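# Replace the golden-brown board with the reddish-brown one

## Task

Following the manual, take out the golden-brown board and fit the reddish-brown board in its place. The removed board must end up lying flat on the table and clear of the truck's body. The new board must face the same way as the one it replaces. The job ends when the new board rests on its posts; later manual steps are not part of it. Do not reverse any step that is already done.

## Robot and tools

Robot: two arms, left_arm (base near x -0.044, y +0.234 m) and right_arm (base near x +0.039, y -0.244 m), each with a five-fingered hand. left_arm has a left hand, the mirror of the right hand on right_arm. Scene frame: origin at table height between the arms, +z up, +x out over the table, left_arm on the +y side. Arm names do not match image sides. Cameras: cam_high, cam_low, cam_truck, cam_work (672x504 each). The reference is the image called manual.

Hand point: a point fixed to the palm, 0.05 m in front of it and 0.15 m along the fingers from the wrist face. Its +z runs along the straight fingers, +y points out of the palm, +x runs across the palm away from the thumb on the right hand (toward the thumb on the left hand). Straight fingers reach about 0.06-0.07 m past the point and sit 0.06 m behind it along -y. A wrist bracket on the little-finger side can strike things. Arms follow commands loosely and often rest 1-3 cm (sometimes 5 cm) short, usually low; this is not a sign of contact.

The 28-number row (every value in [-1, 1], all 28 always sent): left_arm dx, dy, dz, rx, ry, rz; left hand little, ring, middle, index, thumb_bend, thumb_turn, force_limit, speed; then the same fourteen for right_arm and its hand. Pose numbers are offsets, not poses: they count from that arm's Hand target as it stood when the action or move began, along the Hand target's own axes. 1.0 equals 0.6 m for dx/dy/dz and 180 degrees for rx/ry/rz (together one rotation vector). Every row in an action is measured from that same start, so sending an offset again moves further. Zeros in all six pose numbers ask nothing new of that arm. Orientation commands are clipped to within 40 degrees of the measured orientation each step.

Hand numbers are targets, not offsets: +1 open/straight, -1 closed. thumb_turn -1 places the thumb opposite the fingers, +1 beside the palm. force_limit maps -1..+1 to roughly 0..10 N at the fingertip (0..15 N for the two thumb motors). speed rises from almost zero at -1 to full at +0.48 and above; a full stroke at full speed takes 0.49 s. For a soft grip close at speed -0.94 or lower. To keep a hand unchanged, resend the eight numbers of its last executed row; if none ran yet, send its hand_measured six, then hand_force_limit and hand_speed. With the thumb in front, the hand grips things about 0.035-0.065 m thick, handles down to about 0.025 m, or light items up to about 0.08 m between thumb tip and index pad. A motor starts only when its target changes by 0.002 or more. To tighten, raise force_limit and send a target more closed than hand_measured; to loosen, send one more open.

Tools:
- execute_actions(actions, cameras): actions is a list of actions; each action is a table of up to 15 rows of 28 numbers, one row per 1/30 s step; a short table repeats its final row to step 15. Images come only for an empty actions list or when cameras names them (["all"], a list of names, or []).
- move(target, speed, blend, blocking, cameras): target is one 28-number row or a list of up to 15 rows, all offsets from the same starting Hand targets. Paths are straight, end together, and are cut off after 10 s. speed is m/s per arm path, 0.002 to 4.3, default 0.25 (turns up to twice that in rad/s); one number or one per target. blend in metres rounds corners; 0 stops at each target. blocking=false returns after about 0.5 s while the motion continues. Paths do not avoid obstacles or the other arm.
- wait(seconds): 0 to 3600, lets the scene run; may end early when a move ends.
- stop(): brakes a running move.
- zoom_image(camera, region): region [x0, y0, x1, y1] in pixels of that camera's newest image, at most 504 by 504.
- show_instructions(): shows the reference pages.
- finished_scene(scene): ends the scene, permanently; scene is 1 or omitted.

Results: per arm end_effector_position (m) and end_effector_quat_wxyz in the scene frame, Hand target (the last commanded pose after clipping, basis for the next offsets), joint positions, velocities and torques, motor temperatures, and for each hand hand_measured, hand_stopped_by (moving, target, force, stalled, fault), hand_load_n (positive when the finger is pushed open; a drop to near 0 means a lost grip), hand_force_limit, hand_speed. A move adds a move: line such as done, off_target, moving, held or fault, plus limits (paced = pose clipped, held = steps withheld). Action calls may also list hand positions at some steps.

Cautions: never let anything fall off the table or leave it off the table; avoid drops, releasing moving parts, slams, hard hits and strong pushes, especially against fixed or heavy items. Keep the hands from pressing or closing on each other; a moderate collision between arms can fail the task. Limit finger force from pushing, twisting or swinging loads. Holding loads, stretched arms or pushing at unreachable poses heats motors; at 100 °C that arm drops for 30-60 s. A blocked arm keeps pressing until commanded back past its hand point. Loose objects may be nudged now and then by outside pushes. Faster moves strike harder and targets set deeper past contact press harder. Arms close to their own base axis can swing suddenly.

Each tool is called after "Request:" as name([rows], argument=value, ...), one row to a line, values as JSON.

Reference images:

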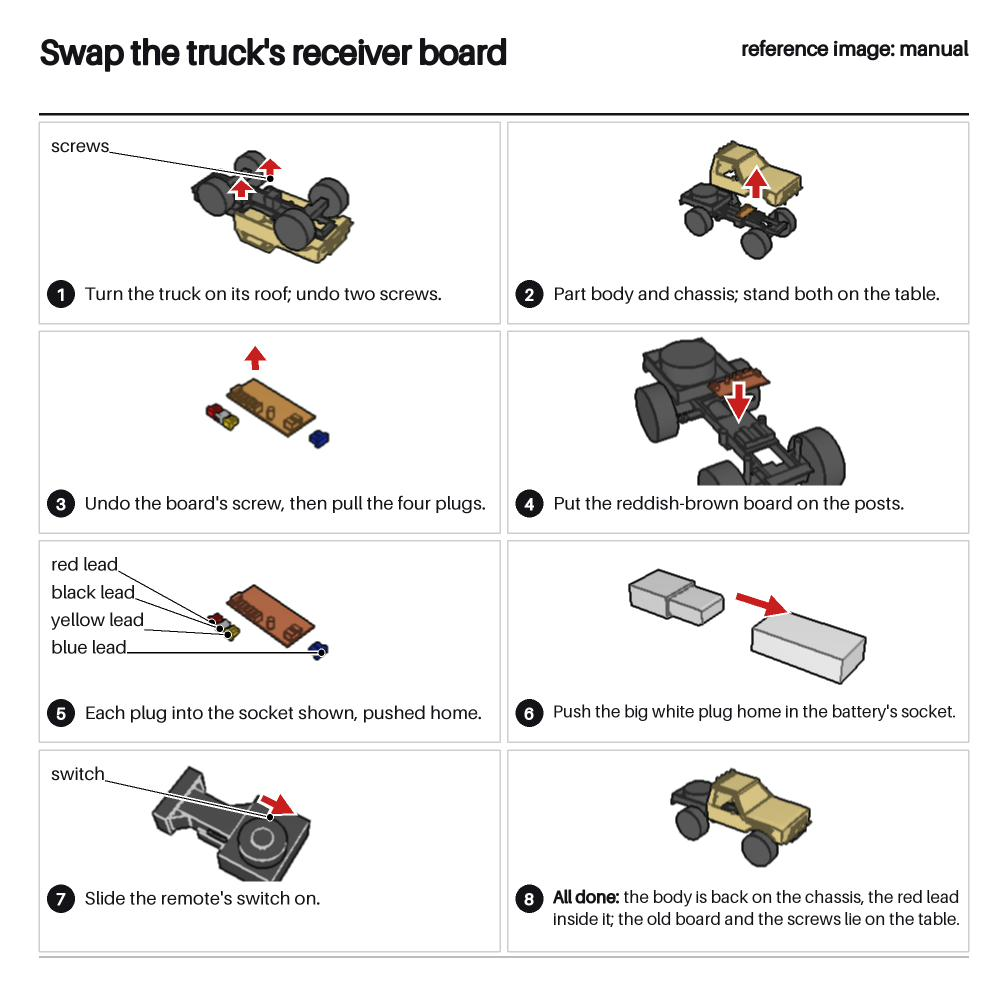

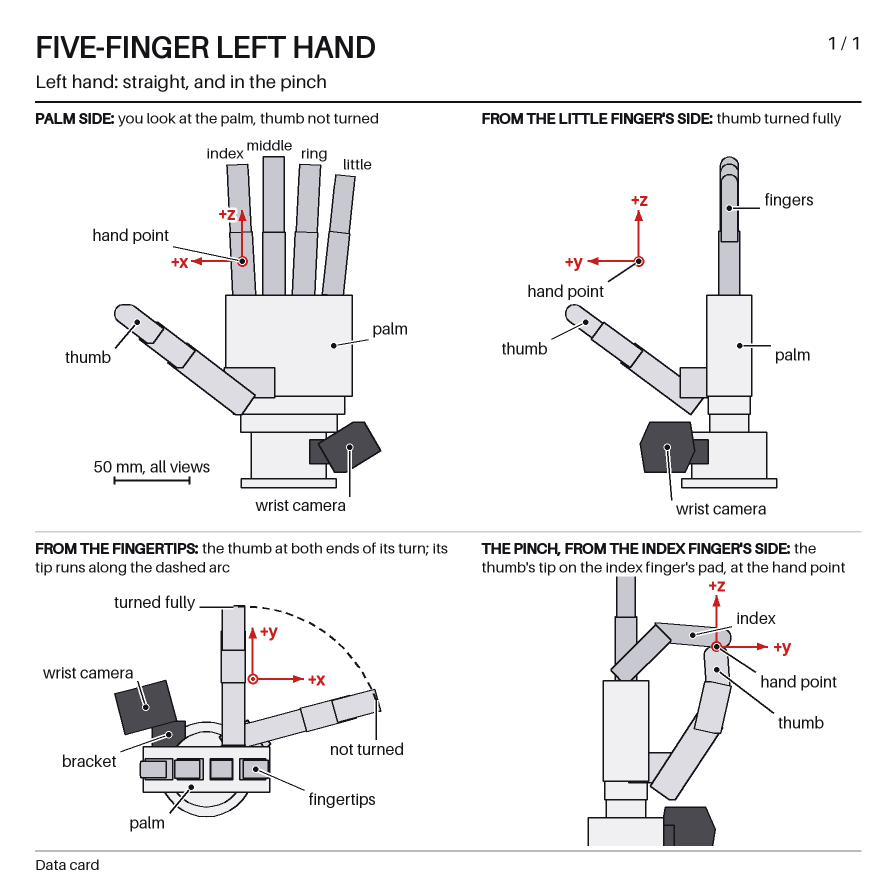

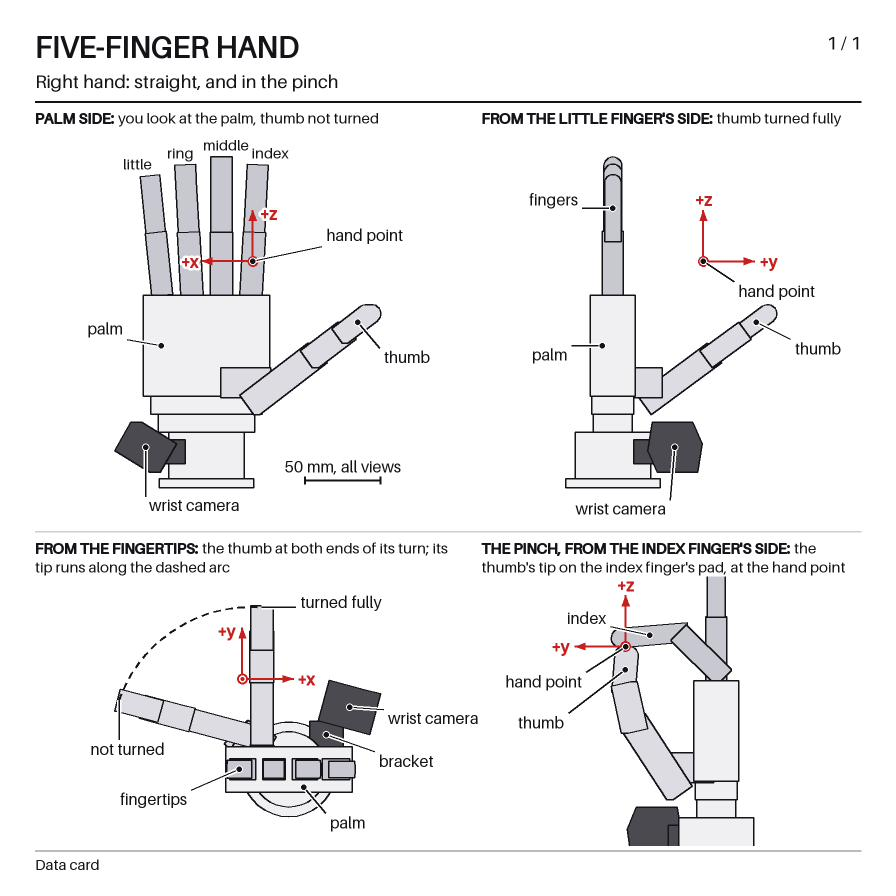

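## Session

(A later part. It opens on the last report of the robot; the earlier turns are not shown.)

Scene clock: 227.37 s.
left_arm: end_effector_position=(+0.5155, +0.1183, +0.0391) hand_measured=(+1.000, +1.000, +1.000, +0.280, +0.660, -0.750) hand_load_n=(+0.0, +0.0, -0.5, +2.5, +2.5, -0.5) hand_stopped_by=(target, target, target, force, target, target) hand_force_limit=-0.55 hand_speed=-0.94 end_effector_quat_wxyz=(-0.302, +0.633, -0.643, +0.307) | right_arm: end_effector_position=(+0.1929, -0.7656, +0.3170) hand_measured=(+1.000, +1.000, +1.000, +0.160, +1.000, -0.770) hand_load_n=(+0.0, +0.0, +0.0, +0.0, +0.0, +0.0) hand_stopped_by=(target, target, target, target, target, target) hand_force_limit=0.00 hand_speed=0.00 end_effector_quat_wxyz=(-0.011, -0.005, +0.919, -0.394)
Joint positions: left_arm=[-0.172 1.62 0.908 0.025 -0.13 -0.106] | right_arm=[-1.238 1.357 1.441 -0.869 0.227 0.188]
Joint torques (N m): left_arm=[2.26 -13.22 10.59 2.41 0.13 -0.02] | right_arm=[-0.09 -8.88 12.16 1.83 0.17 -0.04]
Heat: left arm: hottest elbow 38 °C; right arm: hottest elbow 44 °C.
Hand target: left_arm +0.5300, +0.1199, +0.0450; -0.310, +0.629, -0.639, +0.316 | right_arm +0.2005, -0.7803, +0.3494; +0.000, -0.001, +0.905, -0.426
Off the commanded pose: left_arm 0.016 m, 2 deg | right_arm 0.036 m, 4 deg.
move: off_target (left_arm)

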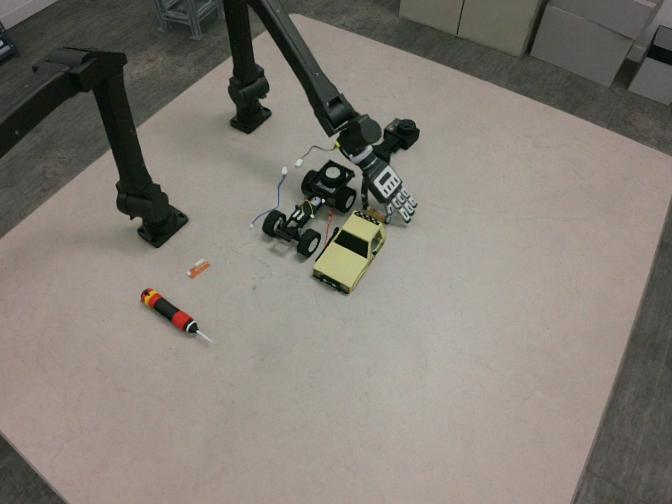

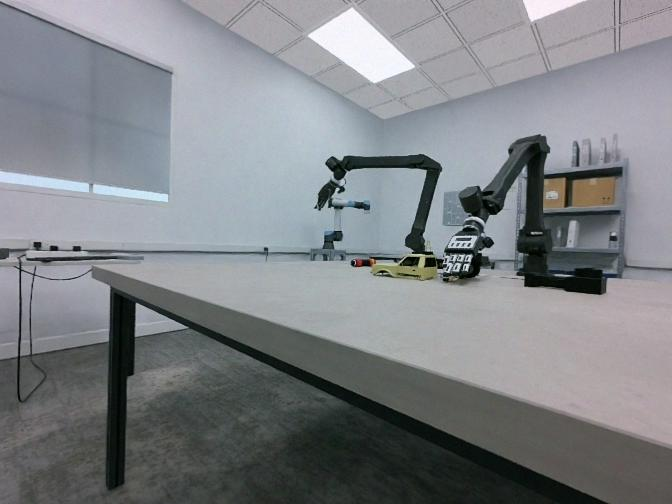

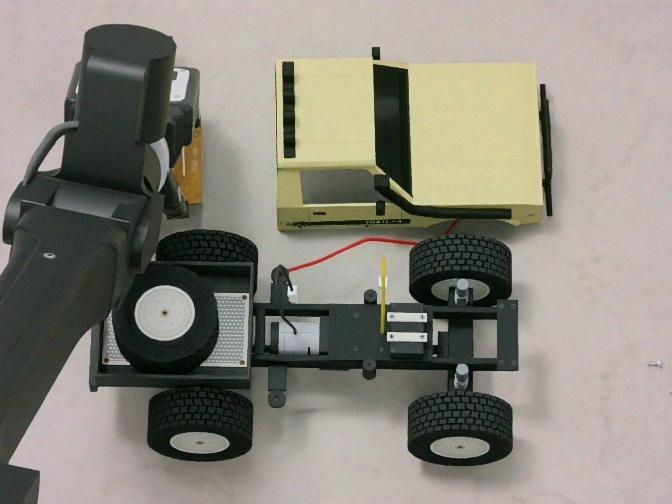

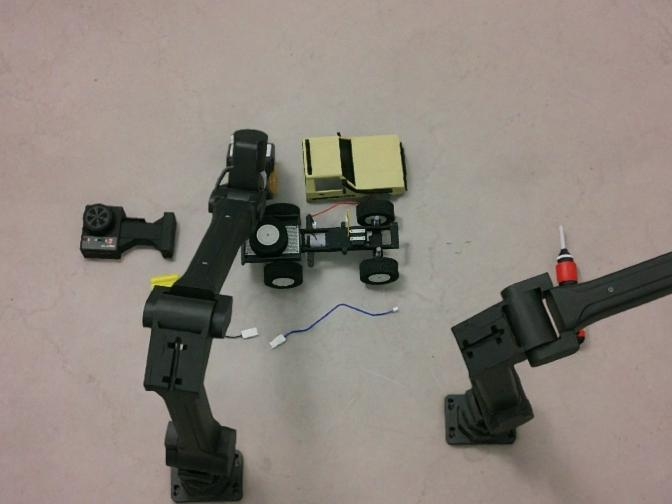

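Request:
move([
  [-0.0003,-0.1042,-0.042,0,0,0,1,1,1,0.1,0.66,-0.75,-0.55,-0.94,0,0,0,0,0,0,1,1,1,0.16,1,-0.77,0,0],
  [-0.0003,0.0031,0.0233,0,0,0,1,1,1,0.1,0.66,-0.75,-0.55,-0.94,0,0,0,0,0,0,1,1,1,0.16,1,-0.77,0,0],
], speed=0.08, cameras=["all"])

Request:
zoom_image(camera="cam_high", region=[340, 150, 440, 240])

Request:
zoom_image(camera="cam_truck", region=[60, 0, 300, 240])

Request:
zoom_image(camera="cam_low", region=[420, 220, 500, 300])

Scene clock: 233.90 s.
left_arm: end_effector_position=(+0.5403, +0.1166, +0.0455) hand_measured=(+1.000, +1.000, +1.000, +0.280, +0.660, -0.750) hand_load_n=(+0.0, +0.0, +0.0, +2.5, +2.0, -0.5) hand_stopped_by=(target, target, target, force, target, target) hand_force_limit=-0.55 hand_speed=-0.94 end_effector_quat_wxyz=(-0.311, +0.629, -0.637, +0.319) | right_arm: end_effector_position=(+0.1929, -0.7656, +0.3170) hand_measured=(+1.000, +1.000, +1.000, +0.160, +1.000, -0.770) hand_load_n=(+0.0, +0.0, +0.0, +0.0, +0.0, +0.0) hand_stopped_by=(target, target, target, target, target, target) hand_force_limit=0.00 hand_speed=0.00 end_effector_quat_wxyz=(-0.011, -0.005, +0.919, -0.394)
Joint positions: left_arm=[-0.166 1.658 0.96 0.045 -0.125 -0.103] | right_arm=[-1.238 1.357 1.441 -0.869 0.227 0.188]
Joint torques (N m): left_arm=[2.2 -13.51 7.98 2.41 0.07 -0.04] | right_arm=[-0.67 -8.88 12.01 1.78 0.18 0.07]
Heat: left arm: hottest elbow 38 °C; right arm: hottest elbow 44 °C.
Hand target: left_arm +0.5399, +0.1199, +0.0351; -0.310, +0.629, -0.639, +0.316 | right_arm +0.2005, -0.7803, +0.3494; +0.000, -0.001, +0.905, -0.426
Off the commanded pose: left_arm 0.011 m, 0 deg | right_arm 0.036 m, 4 deg.
move: off_target (left_arm)

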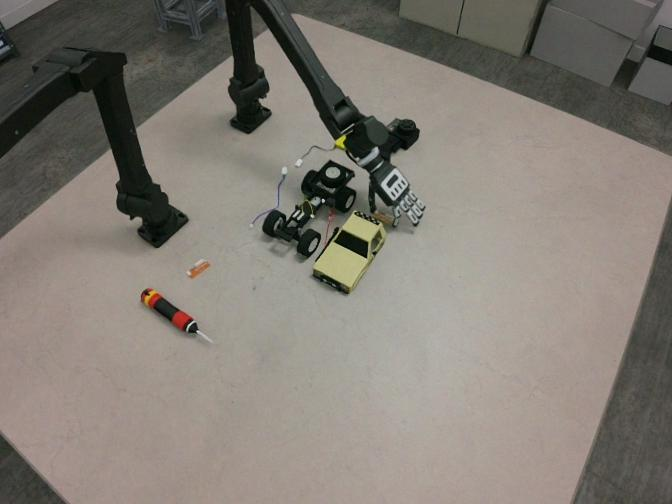

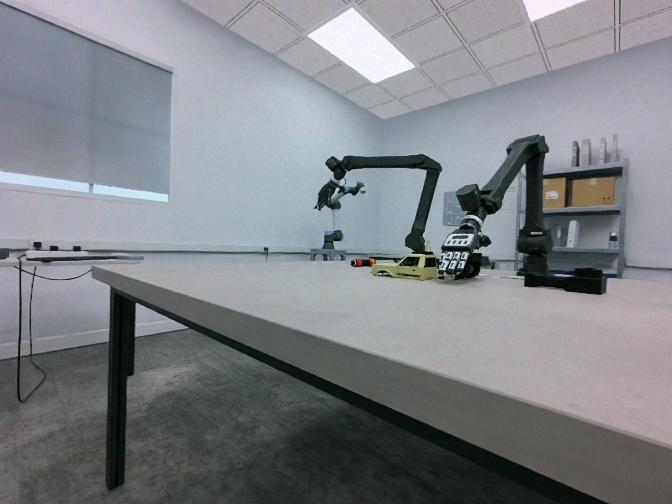

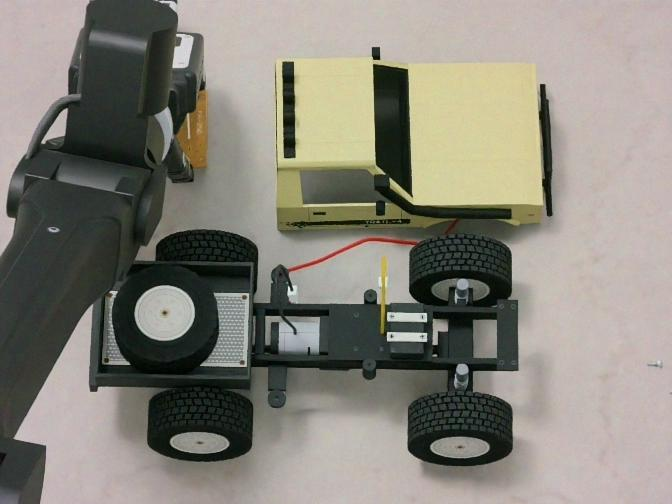

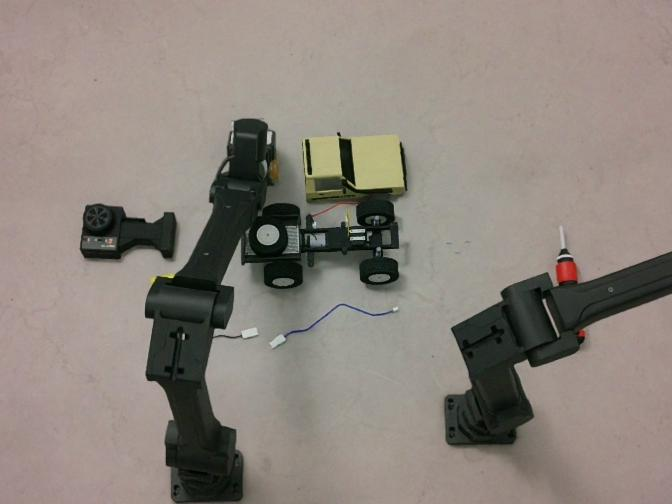

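Scaled by 5.040 from the camera's image (finer frame: 960x720).

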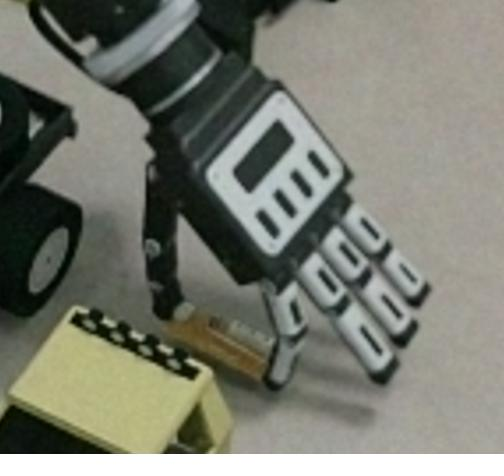

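Scaled by 2.100 from the camera's image (finer frame: 960x720).

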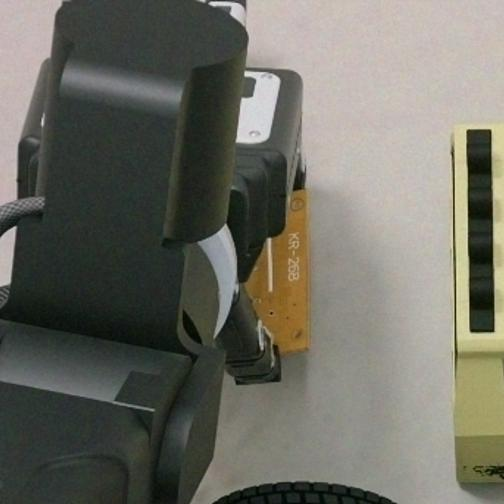

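Scaled by 6.300 from the camera's image (finer frame: 960x720).

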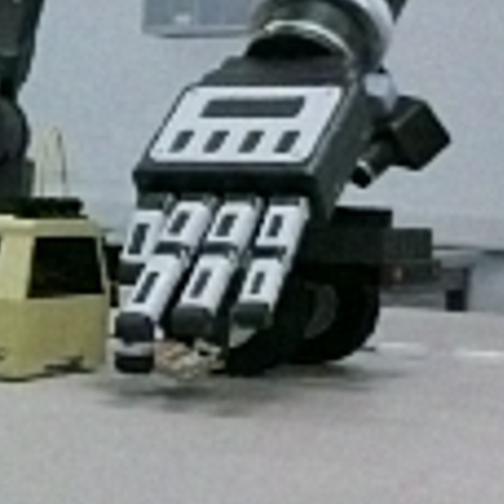

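Request:
move(target=[0,0.0185,0.0142,0,0,0,1,1,1,0.1,0.66,-0.75,-0.55,-0.94,0,0,0,0,0,0,1,1,1,0.16,1,-0.77,0,0], speed=0.04, cameras=["cam_low","cam_high","cam_truck"])

Request:
zoom_image(camera="cam_low", region=[420, 220, 500, 300])

Request:
zoom_image(camera="cam_high", region=[340, 150, 440, 240])

Scene clock: 235.10 s.
left_arm: end_effector_position=(+0.5423, +0.1163, +0.0355) hand_measured=(+1.000, +1.000, +1.000, +0.280, +0.660, -0.750) hand_load_n=(+0.0, +0.0, +0.0, +2.0, +2.0, +0.0) hand_stopped_by=(target, target, target, force, target, target) hand_force_limit=-0.55 hand_speed=-0.94 end_effector_quat_wxyz=(-0.313, +0.628, -0.636, +0.322) | right_arm: end_effector_position=(+0.1929, -0.7656, +0.3170) hand_measured=(+1.000, +1.000, +1.000, +0.160, +1.000, -0.770) hand_load_n=(+0.0, -0.5, +0.0, +0.0, +0.0, +0.0) hand_stopped_by=(target, target, target, target, target, target) hand_force_limit=0.00 hand_speed=0.00 end_effector_quat_wxyz=(-0.011, -0.005, +0.919, -0.394)
Joint positions: left_arm=[-0.166 1.68 0.95 0.085 -0.125 -0.103] | right_arm=[-1.238 1.357 1.441 -0.869 0.227 0.188]
Joint torques (N m): left_arm=[2.32 -13.39 7.66 2.37 0.07 -0.04] | right_arm=[-0.56 -8.7 11.86 1.85 0.15 -0.03]
Heat: left arm: hottest elbow 38 °C; right arm: hottest elbow 44 °C.
Hand target: left_arm +0.5400, +0.1199, +0.0210; -0.310, +0.629, -0.639, +0.316 | right_arm +0.2005, -0.7803, +0.3494; +0.000, -0.001, +0.905, -0.426
Off the commanded pose: left_arm 0.015 m, 1 deg | right_arm 0.036 m, 4 deg.
move: off_target (left_arm)
Images, in order (width x height): cam_high 672x504, cam_low 672x504, cam_truck 672x504.

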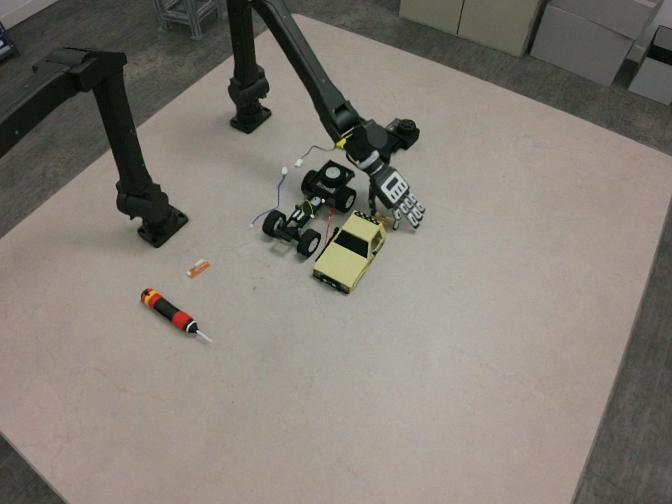

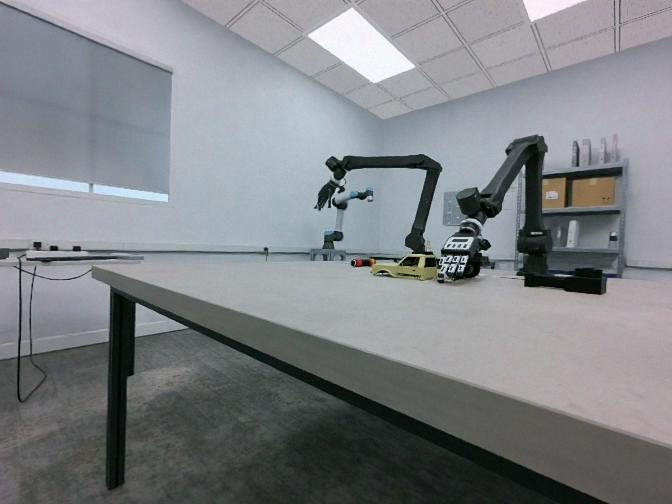

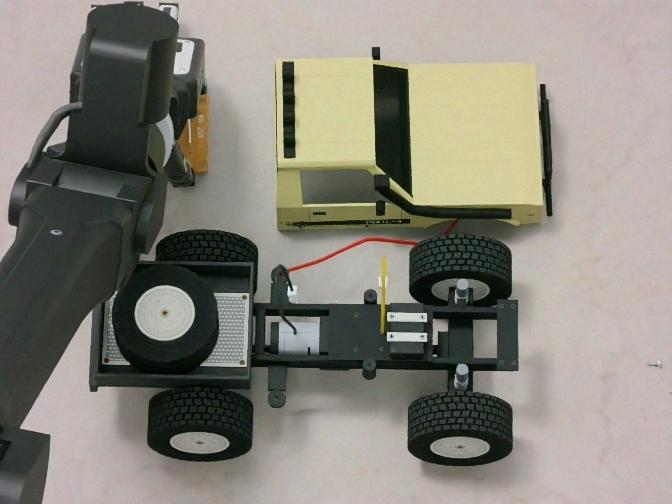

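Scaled by 6.300 from the camera's image (finer frame: 960x720).

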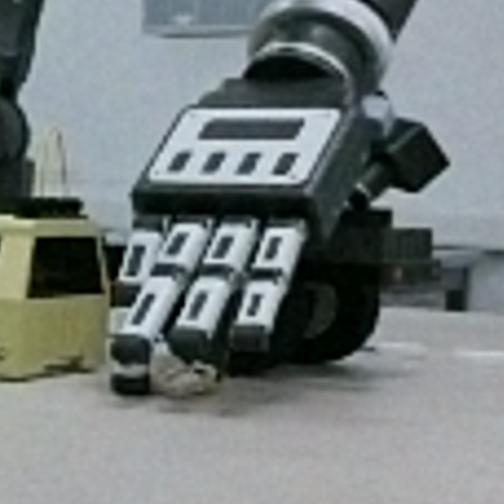

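Scaled by 5.040 from the camera's image (finer frame: 960x720).

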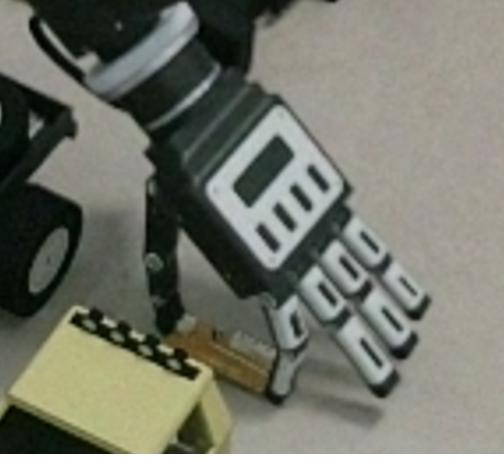

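Request:
move(target=[0,0.0106,0.0081,0,0,0,1,1,1,0.1,0.66,-0.75,-0.55,-0.94,0,0,0,0,0,0,1,1,1,0.16,1,-0.77,0,0], speed=0.04, cameras=["cam_low","cam_high"])

Request:
zoom_image(camera="cam_low", region=[420, 220, 500, 300])

Request:
zoom_image(camera="cam_high", region=[340, 150, 440, 240])

Scene clock: 236.00 s.
left_arm: end_effector_position=(+0.5450, +0.1158, +0.0346) hand_measured=(+1.000, +1.000, +1.000, +0.280, +0.660, -0.750) hand_load_n=(+0.0, +0.0, +0.0, +1.0, +2.5, -0.5) hand_stopped_by=(target, target, target, force, target, target) hand_force_limit=-0.55 hand_speed=-0.94 end_effector_quat_wxyz=(-0.316, +0.626, -0.633, +0.327) | right_arm: end_effector_position=(+0.1929, -0.7656, +0.3170) hand_measured=(+1.000, +1.000, +1.000, +0.160, +1.000, -0.770) hand_load_n=(+0.0, +0.0, +0.0, +0.0, +0.0, +0.0) hand_stopped_by=(target, target, target, target, target, target) hand_force_limit=0.00 hand_speed=0.00 end_effector_quat_wxyz=(-0.011, -0.005, +0.919, -0.394)
Joint positions: left_arm=[-0.166 1.686 0.947 0.108 -0.125 -0.103] | right_arm=[-1.238 1.357 1.441 -0.869 0.227 0.188]
Joint torques (N m): left_arm=[2.2 -12.86 7.23 2.45 0.08 -0.03] | right_arm=[-0.73 -8.64 12.25 1.85 0.16 0.02]
Heat: left arm: hottest elbow 38 °C; right arm: hottest elbow 44 °C.
Hand target: left_arm +0.5399, +0.1199, +0.0130; -0.310, +0.629, -0.639, +0.316 | right_arm +0.2005, -0.7803, +0.3494; +0.000, -0.001, +0.905, -0.426
Off the commanded pose: left_arm 0.023 m, 2 deg | right_arm 0.036 m, 4 deg.
move: off_target (left_arm)
Images, in order (width x height): cam_high 672x504, cam_low 672x504.

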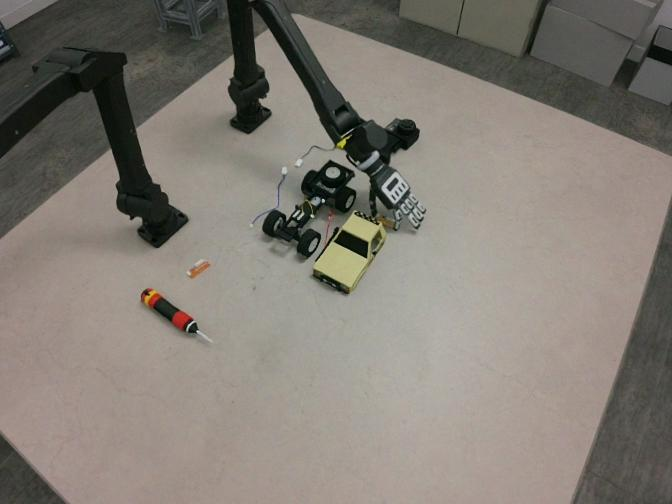

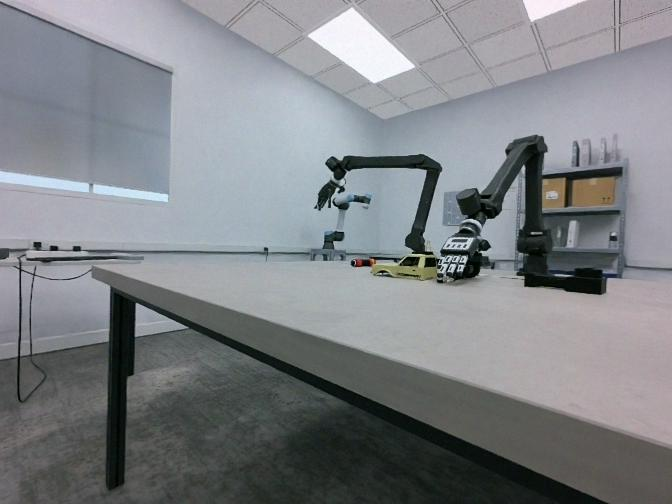

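Scaled by 6.300 from the camera's image (finer frame: 960x720).

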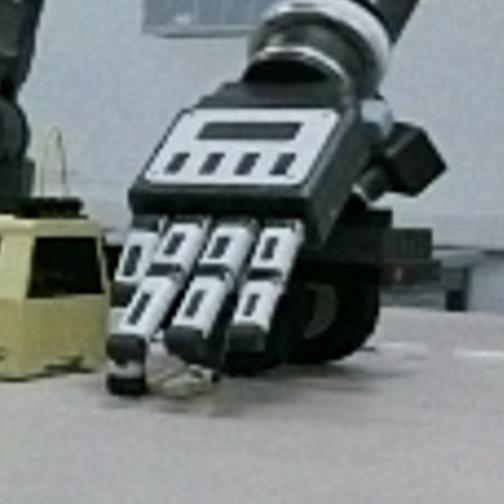

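Scaled by 5.040 from the camera's image (finer frame: 960x720).

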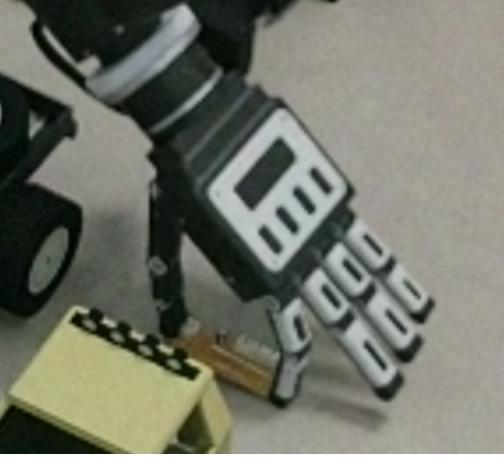

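Request:
execute_actions([
  [[0,-0.0126,-0.0055,0,0,0,1,1,1,0.1,0.66,-0.75,-0.55,-0.94,0,0,0,0,0,0,1,1,1,0.16,1,-0.77,0,0]],
], cameras=["cam_low","cam_high"])

Request:
zoom_image(camera="cam_low", region=[420, 220, 500, 300])

Scene clock: 237.30 s.
left_arm: end_effector_position=(+0.5450, +0.1158, +0.0346) hand_measured=(+1.000, +1.000, +1.000, +0.280, +0.660, -0.750) hand_load_n=(-0.5, +0.0, +0.0, +1.0, +2.5, -0.5) hand_stopped_by=(target, target, target, force, target, target) hand_force_limit=-0.55 hand_speed=-0.94 end_effector_quat_wxyz=(-0.316, +0.626, -0.633, +0.327) | right_arm: end_effector_position=(+0.1929, -0.7656, +0.3170) hand_measured=(+1.000, +1.000, +1.000, +0.160, +1.000, -0.770) hand_load_n=(+0.0, +0.0, +0.0, +0.0, +0.0, +0.0) hand_stopped_by=(target, target, target, target, target, target) hand_force_limit=0.00 hand_speed=0.00 end_effector_quat_wxyz=(-0.011, -0.005, +0.919, -0.394)
Joint positions: left_arm=[-0.166 1.686 0.947 0.108 -0.125 -0.103] | right_arm=[-1.238 1.357 1.441 -0.869 0.227 0.188]
Joint torques (N m): left_arm=[2.37 -13.63 8.31 1.43 0.1 -0.03] | right_arm=[-1.2 -9.05 11.96 1.94 0.11 0]
Heat: left arm: hottest elbow 38 °C; right arm: hottest elbow 44 °C.
Hand target: left_arm +0.5419, +0.1199, +0.0210; -0.310, +0.629, -0.639, +0.316 | right_arm +0.2005, -0.7803, +0.3494; +0.000, -0.001, +0.905, -0.426
Off the commanded pose: left_arm 0.015 m, 2 deg | right_arm 0.036 m, 4 deg.
Step readings (end_effector_position of left_arm | right_arm):
0: (+0.5450, +0.1158, +0.0346) | (+0.1929, -0.7656, +0.3170)
1: (+0.5450, +0.1158, +0.0346) | (+0.1929, -0.7656, +0.3170)
2: (+0.5450, +0.1158, +0.0346) | (+0.1929, -0.7656, +0.3170)
4: (+0.5450, +0.1158, +0.0346) | (+0.1929, -0.7656, +0.3170)
8: (+0.5450, +0.1158, +0.0346) | (+0.1929, -0.7656, +0.3170)
15: (+0.5450, +0.1158, +0.0346) | (+0.1929, -0.7656, +0.3170)
Images, in order (width x height): cam_high 672x504, cam_low 672x504.

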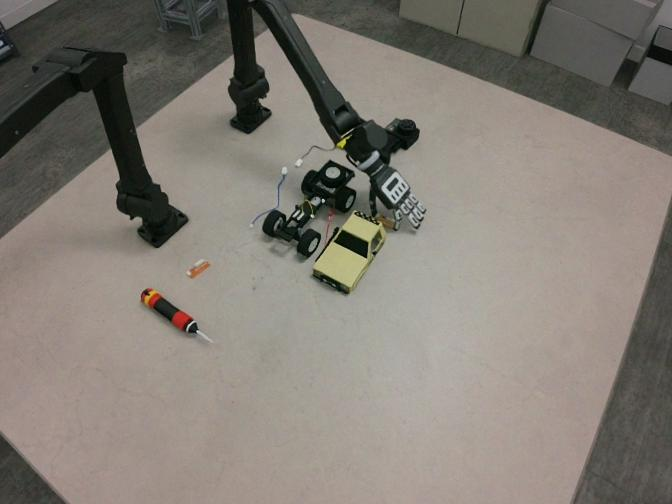

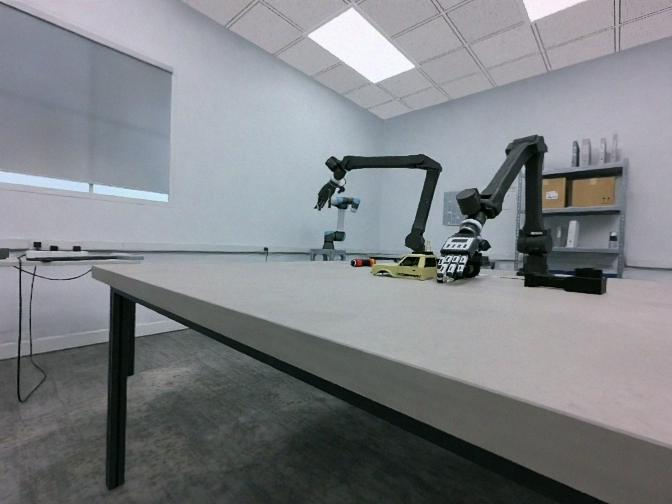

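Scaled by 6.300 from the camera's image (finer frame: 960x720).

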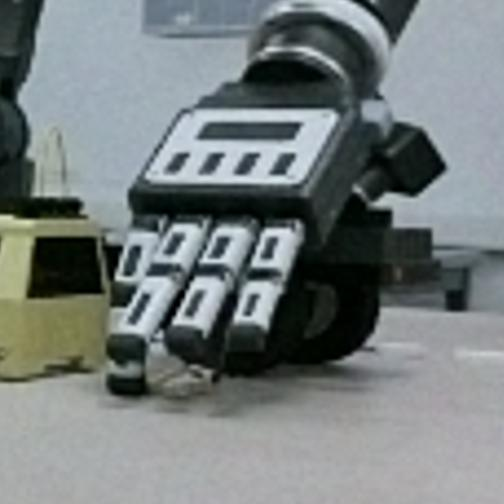

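Request:
execute_actions([
  [[0,0,0,0,0,0,1,1,1,0.45,0.66,-0.75,-0.55,-0.96,0,0,0,0,0,0,1,1,1,0.16,1,-0.77,0,0]],
], cameras=["cam_low","cam_high","cam_truck"])

Request:
zoom_image(camera="cam_high", region=[340, 150, 440, 240])

Request:
zoom_image(camera="cam_low", region=[420, 220, 500, 300])

Scene clock: 239.33 s.
left_arm: end_effector_position=(+0.5450, +0.1158, +0.0346) hand_measured=(+1.000, +1.000, +1.000, +0.450, +0.660, -0.750) hand_load_n=(+0.0, +0.0, +0.0, +0.0, +0.0, +0.0) hand_stopped_by=(target, target, target, target, target, target) hand_force_limit=-0.55 hand_speed=-0.96 end_effector_quat_wxyz=(-0.316, +0.626, -0.633, +0.327) | right_arm: end_effector_position=(+0.1929, -0.7656, +0.3170) hand_measured=(+1.000, +1.000, +1.000, +0.160, +1.000, -0.770) hand_load_n=(+0.0, +0.0, +0.0, +0.0, +0.0, +0.0) hand_stopped_by=(target, target, target, target, target, target) hand_force_limit=0.00 hand_speed=0.00 end_effector_quat_wxyz=(-0.011, -0.005, +0.919, -0.394)
Joint positions: left_arm=[-0.166 1.686 0.947 0.108 -0.125 -0.103] | right_arm=[-1.238 1.357 1.441 -0.869 0.227 0.188]
Joint torques (N m): left_arm=[2.14 -13.57 8.28 1.4 0.1 -0.04] | right_arm=[-0.26 -9.05 11.92 1.87 0.15 0]
Heat: left arm: hottest elbow 38 °C; right arm: hottest elbow 44 °C.
Hand target: left_arm +0.5419, +0.1199, +0.0210; -0.310, +0.629, -0.639, +0.316 | right_arm +0.2005, -0.7803, +0.3494; +0.000, -0.001, +0.905, -0.426
Off the commanded pose: left_arm 0.015 m, 2 deg | right_arm 0.036 m, 4 deg.
Step readings (end_effector_position of left_arm | right_arm):
0: (+0.5450, +0.1158, +0.0346) | (+0.1929, -0.7656, +0.3170)
1: (+0.5450, +0.1158, +0.0346) | (+0.1929, -0.7656, +0.3170)
2: (+0.5450, +0.1158, +0.0346) | (+0.1929, -0.7656, +0.3170)
4: (+0.5450, +0.1158, +0.0346) | (+0.1929, -0.7656, +0.3170)
8: (+0.5450, +0.1158, +0.0346) | (+0.1929, -0.7656, +0.3170)
15: (+0.5450, +0.1158, +0.0346) | (+0.1929, -0.7656, +0.3170)
Images, in order (width x height): cam_high 672x504, cam_low 672x504, cam_truck 672x504.

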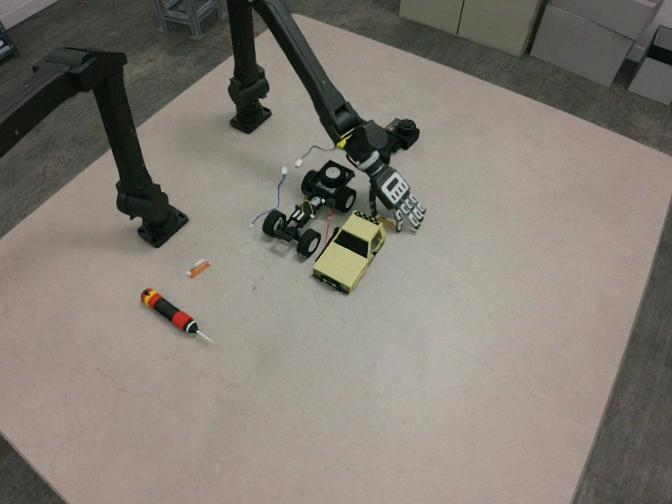

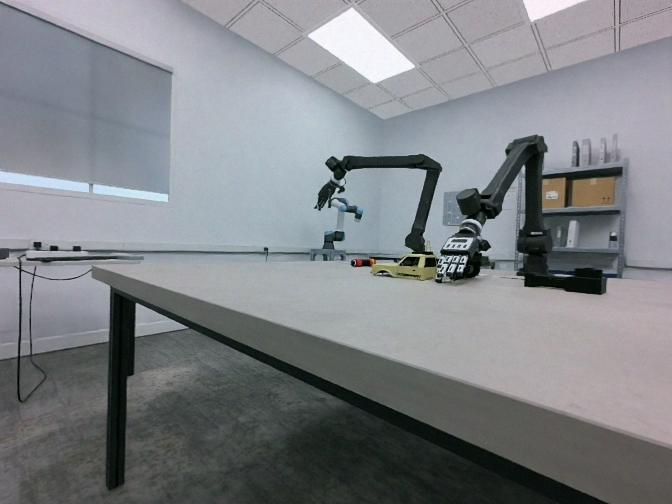

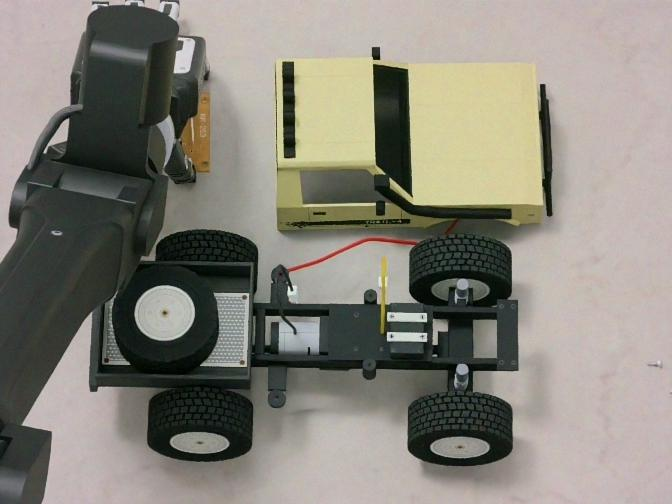

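Scaled by 5.040 from the camera's image (finer frame: 960x720).

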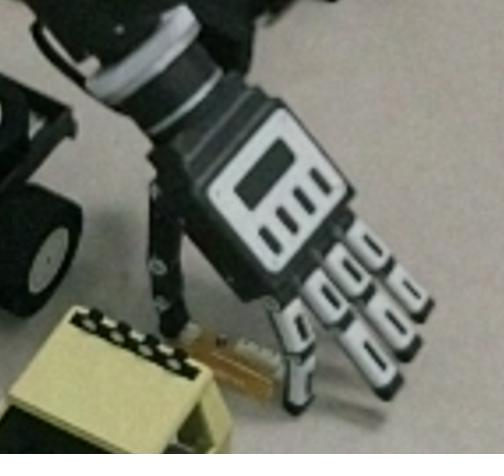

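Scaled by 6.300 from the camera's image (finer frame: 960x720).

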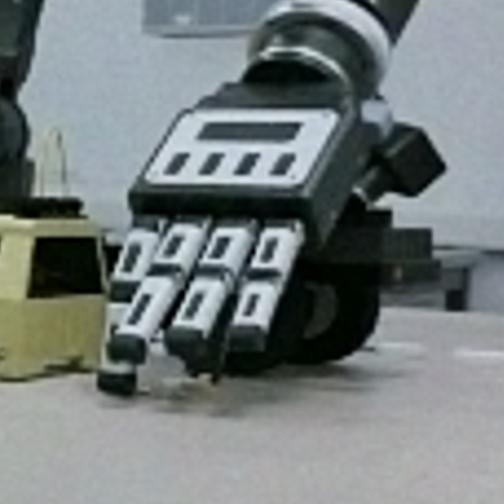

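Request:
execute_actions([
  [[0,0,0,0,0,0,1,1,1,0.9,0.95,-0.75,-0.55,-0.3,0,0,0,0,0,0,1,1,1,0.16,1,-0.77,0,0]],
], cameras=[])

Request:
move(target=[0,-0.1429,-0.1033,0,0,0,1,1,1,0.9,0.95,-0.75,-0.55,-0.3,0,0,0,0,0,0,1,1,1,0.16,1,-0.77,0,0], speed=0.12, cameras=["all"])

Request:
zoom_image(camera="cam_truck", region=[60, 60, 300, 280])

Scene clock: 240.50 s.
left_arm: end_effector_position=(+0.5450, +0.1158, +0.0346) hand_measured=(+1.000, +1.000, +1.000, +0.900, +0.950, -0.750) hand_load_n=(-0.5, +0.0, +0.0, +0.0, +0.5, +0.0) hand_stopped_by=(target, target, target, target, target, target) hand_force_limit=-0.55 hand_speed=-0.30 end_effector_quat_wxyz=(-0.316, +0.626, -0.633, +0.327) | right_arm: end_effector_position=(+0.1929, -0.7656, +0.3170) hand_measured=(+1.000, +1.000, +1.000, +0.160, +1.000, -0.770) hand_load_n=(+0.0, +0.0, -0.5, +0.0, +0.0, +0.0) hand_stopped_by=(target, target, target, target, target, target) hand_force_limit=0.00 hand_speed=0.00 end_effector_quat_wxyz=(-0.011, -0.005, +0.919, -0.394)
Joint positions: left_arm=[-0.166 1.686 0.947 0.108 -0.125 -0.103] | right_arm=[-1.238 1.357 1.441 -0.869 0.227 0.188]
Joint torques (N m): left_arm=[2.14 -13.68 8.35 1.42 0.11 -0.04] | right_arm=[-0.38 -9.35 12.1 1.88 0.13 0.03]
Heat: left arm: hottest elbow 38 °C; right arm: hottest elbow 44 °C.
Hand target: left_arm +0.5419, +0.1199, +0.0210; -0.310, +0.629, -0.639, +0.316 | right_arm +0.2005, -0.7803, +0.3494; +0.000, -0.001, +0.905, -0.426
Off the commanded pose: left_arm 0.015 m, 2 deg | right_arm 0.036 m, 4 deg.
Step readings (end_effector_position of left_arm | right_arm):
0: (+0.5450, +0.1158, +0.0346) | (+0.1929, -0.7656, +0.3170)
1: (+0.5450, +0.1158, +0.0346) | (+0.1929, -0.7656, +0.3170)
2: (+0.5450, +0.1158, +0.0346) | (+0.1929, -0.7656, +0.3170)
4: (+0.5450, +0.1158, +0.0346) | (+0.1929, -0.7656, +0.3170)
8: (+0.5450, +0.1158, +0.0346) | (+0.1929, -0.7656, +0.3170)
15: (+0.5450, +0.1158, +0.0346) | (+0.1929, -0.7656, +0.3170)

Scene clock: 241.93 s.
left_arm: end_effector_position=(+0.5318, +0.1182, +0.1122) hand_measured=(+1.000, +1.000, +1.000, +0.900, +0.950, -0.750) hand_load_n=(+0.0, +0.0, -0.5, +0.0, +0.0, +0.0) hand_stopped_by=(target, target, target, target, target, target) hand_force_limit=-0.55 hand_speed=-0.30 end_effector_quat_wxyz=(-0.304, +0.632, -0.642, +0.310) | right_arm: end_effector_position=(+0.1929, -0.7656, +0.3170) hand_measured=(+1.000, +1.000, +1.000, +0.160, +1.000, -0.770) hand_load_n=(+0.0, +0.0, +0.0, -0.5, +0.0, +0.0) hand_stopped_by=(target, target, target, target, target, target) hand_force_limit=0.00 hand_speed=0.00 end_effector_quat_wxyz=(-0.011, -0.005, +0.919, -0.394)
Joint positions: left_arm=[-0.166 1.537 1.035 -0.176 -0.125 -0.103] | right_arm=[-1.238 1.357 1.441 -0.869 0.227 0.188]
Joint torques (N m): left_arm=[2.37 -13.98 13.07 1.03 0.12 -0.01] | right_arm=[-0.73 -8.76 11.9 1.61 0.2 0.04]
Heat: left arm: hottest elbow 38 °C; right arm: hottest elbow 44 °C.
Hand target: left_arm +0.5448, +0.1199, +0.1269; -0.310, +0.629, -0.639, +0.316 | right_arm +0.2005, -0.7803, +0.3494; +0.000, -0.001, +0.905, -0.426
Off the commanded pose: left_arm 0.020 m, 1 deg | right_arm 0.036 m, 4 deg.
move: off_target (left_arm)

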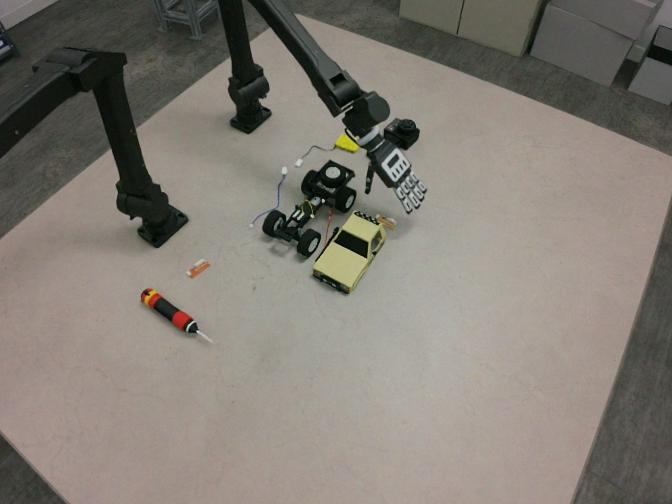

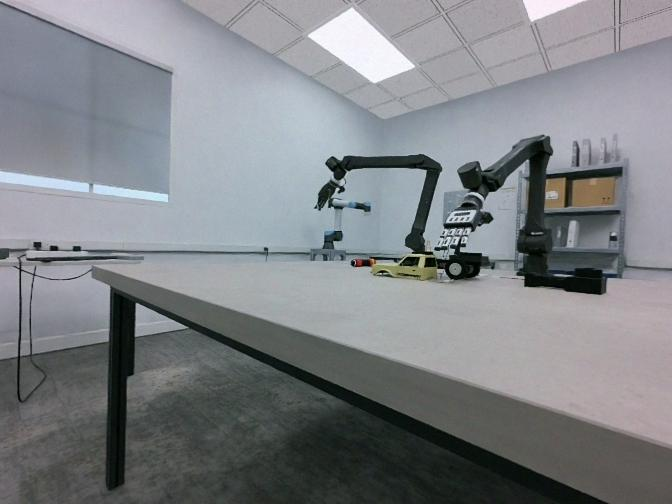

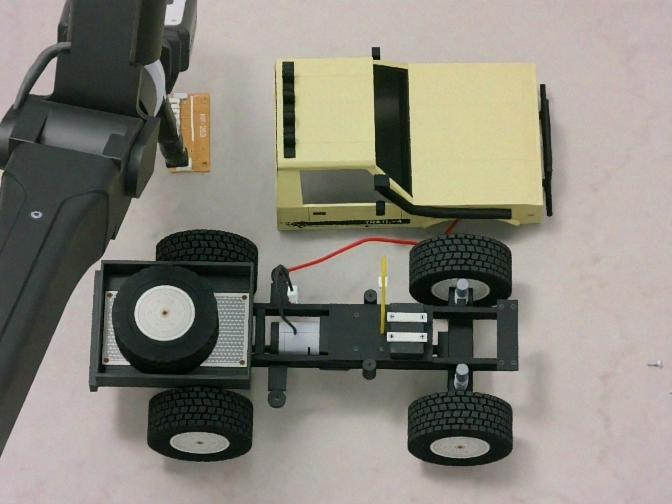

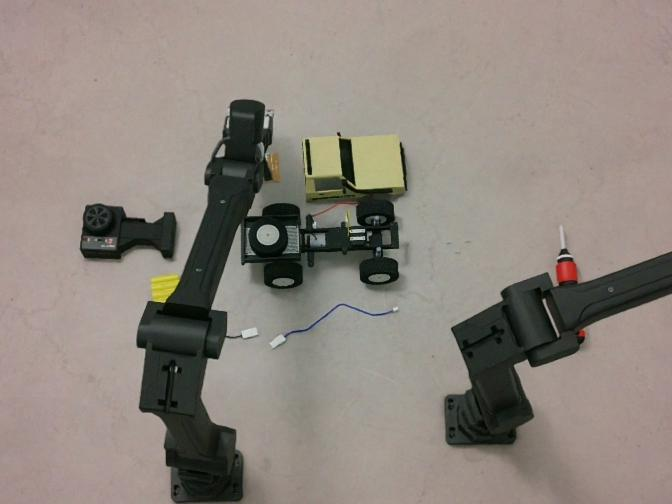

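Scaled by 2.100 from the camera's image (finer frame: 960x720).

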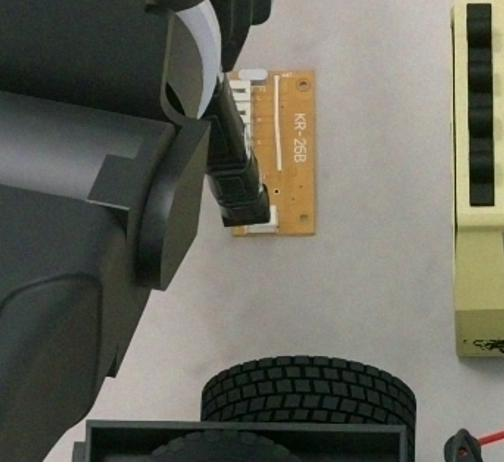

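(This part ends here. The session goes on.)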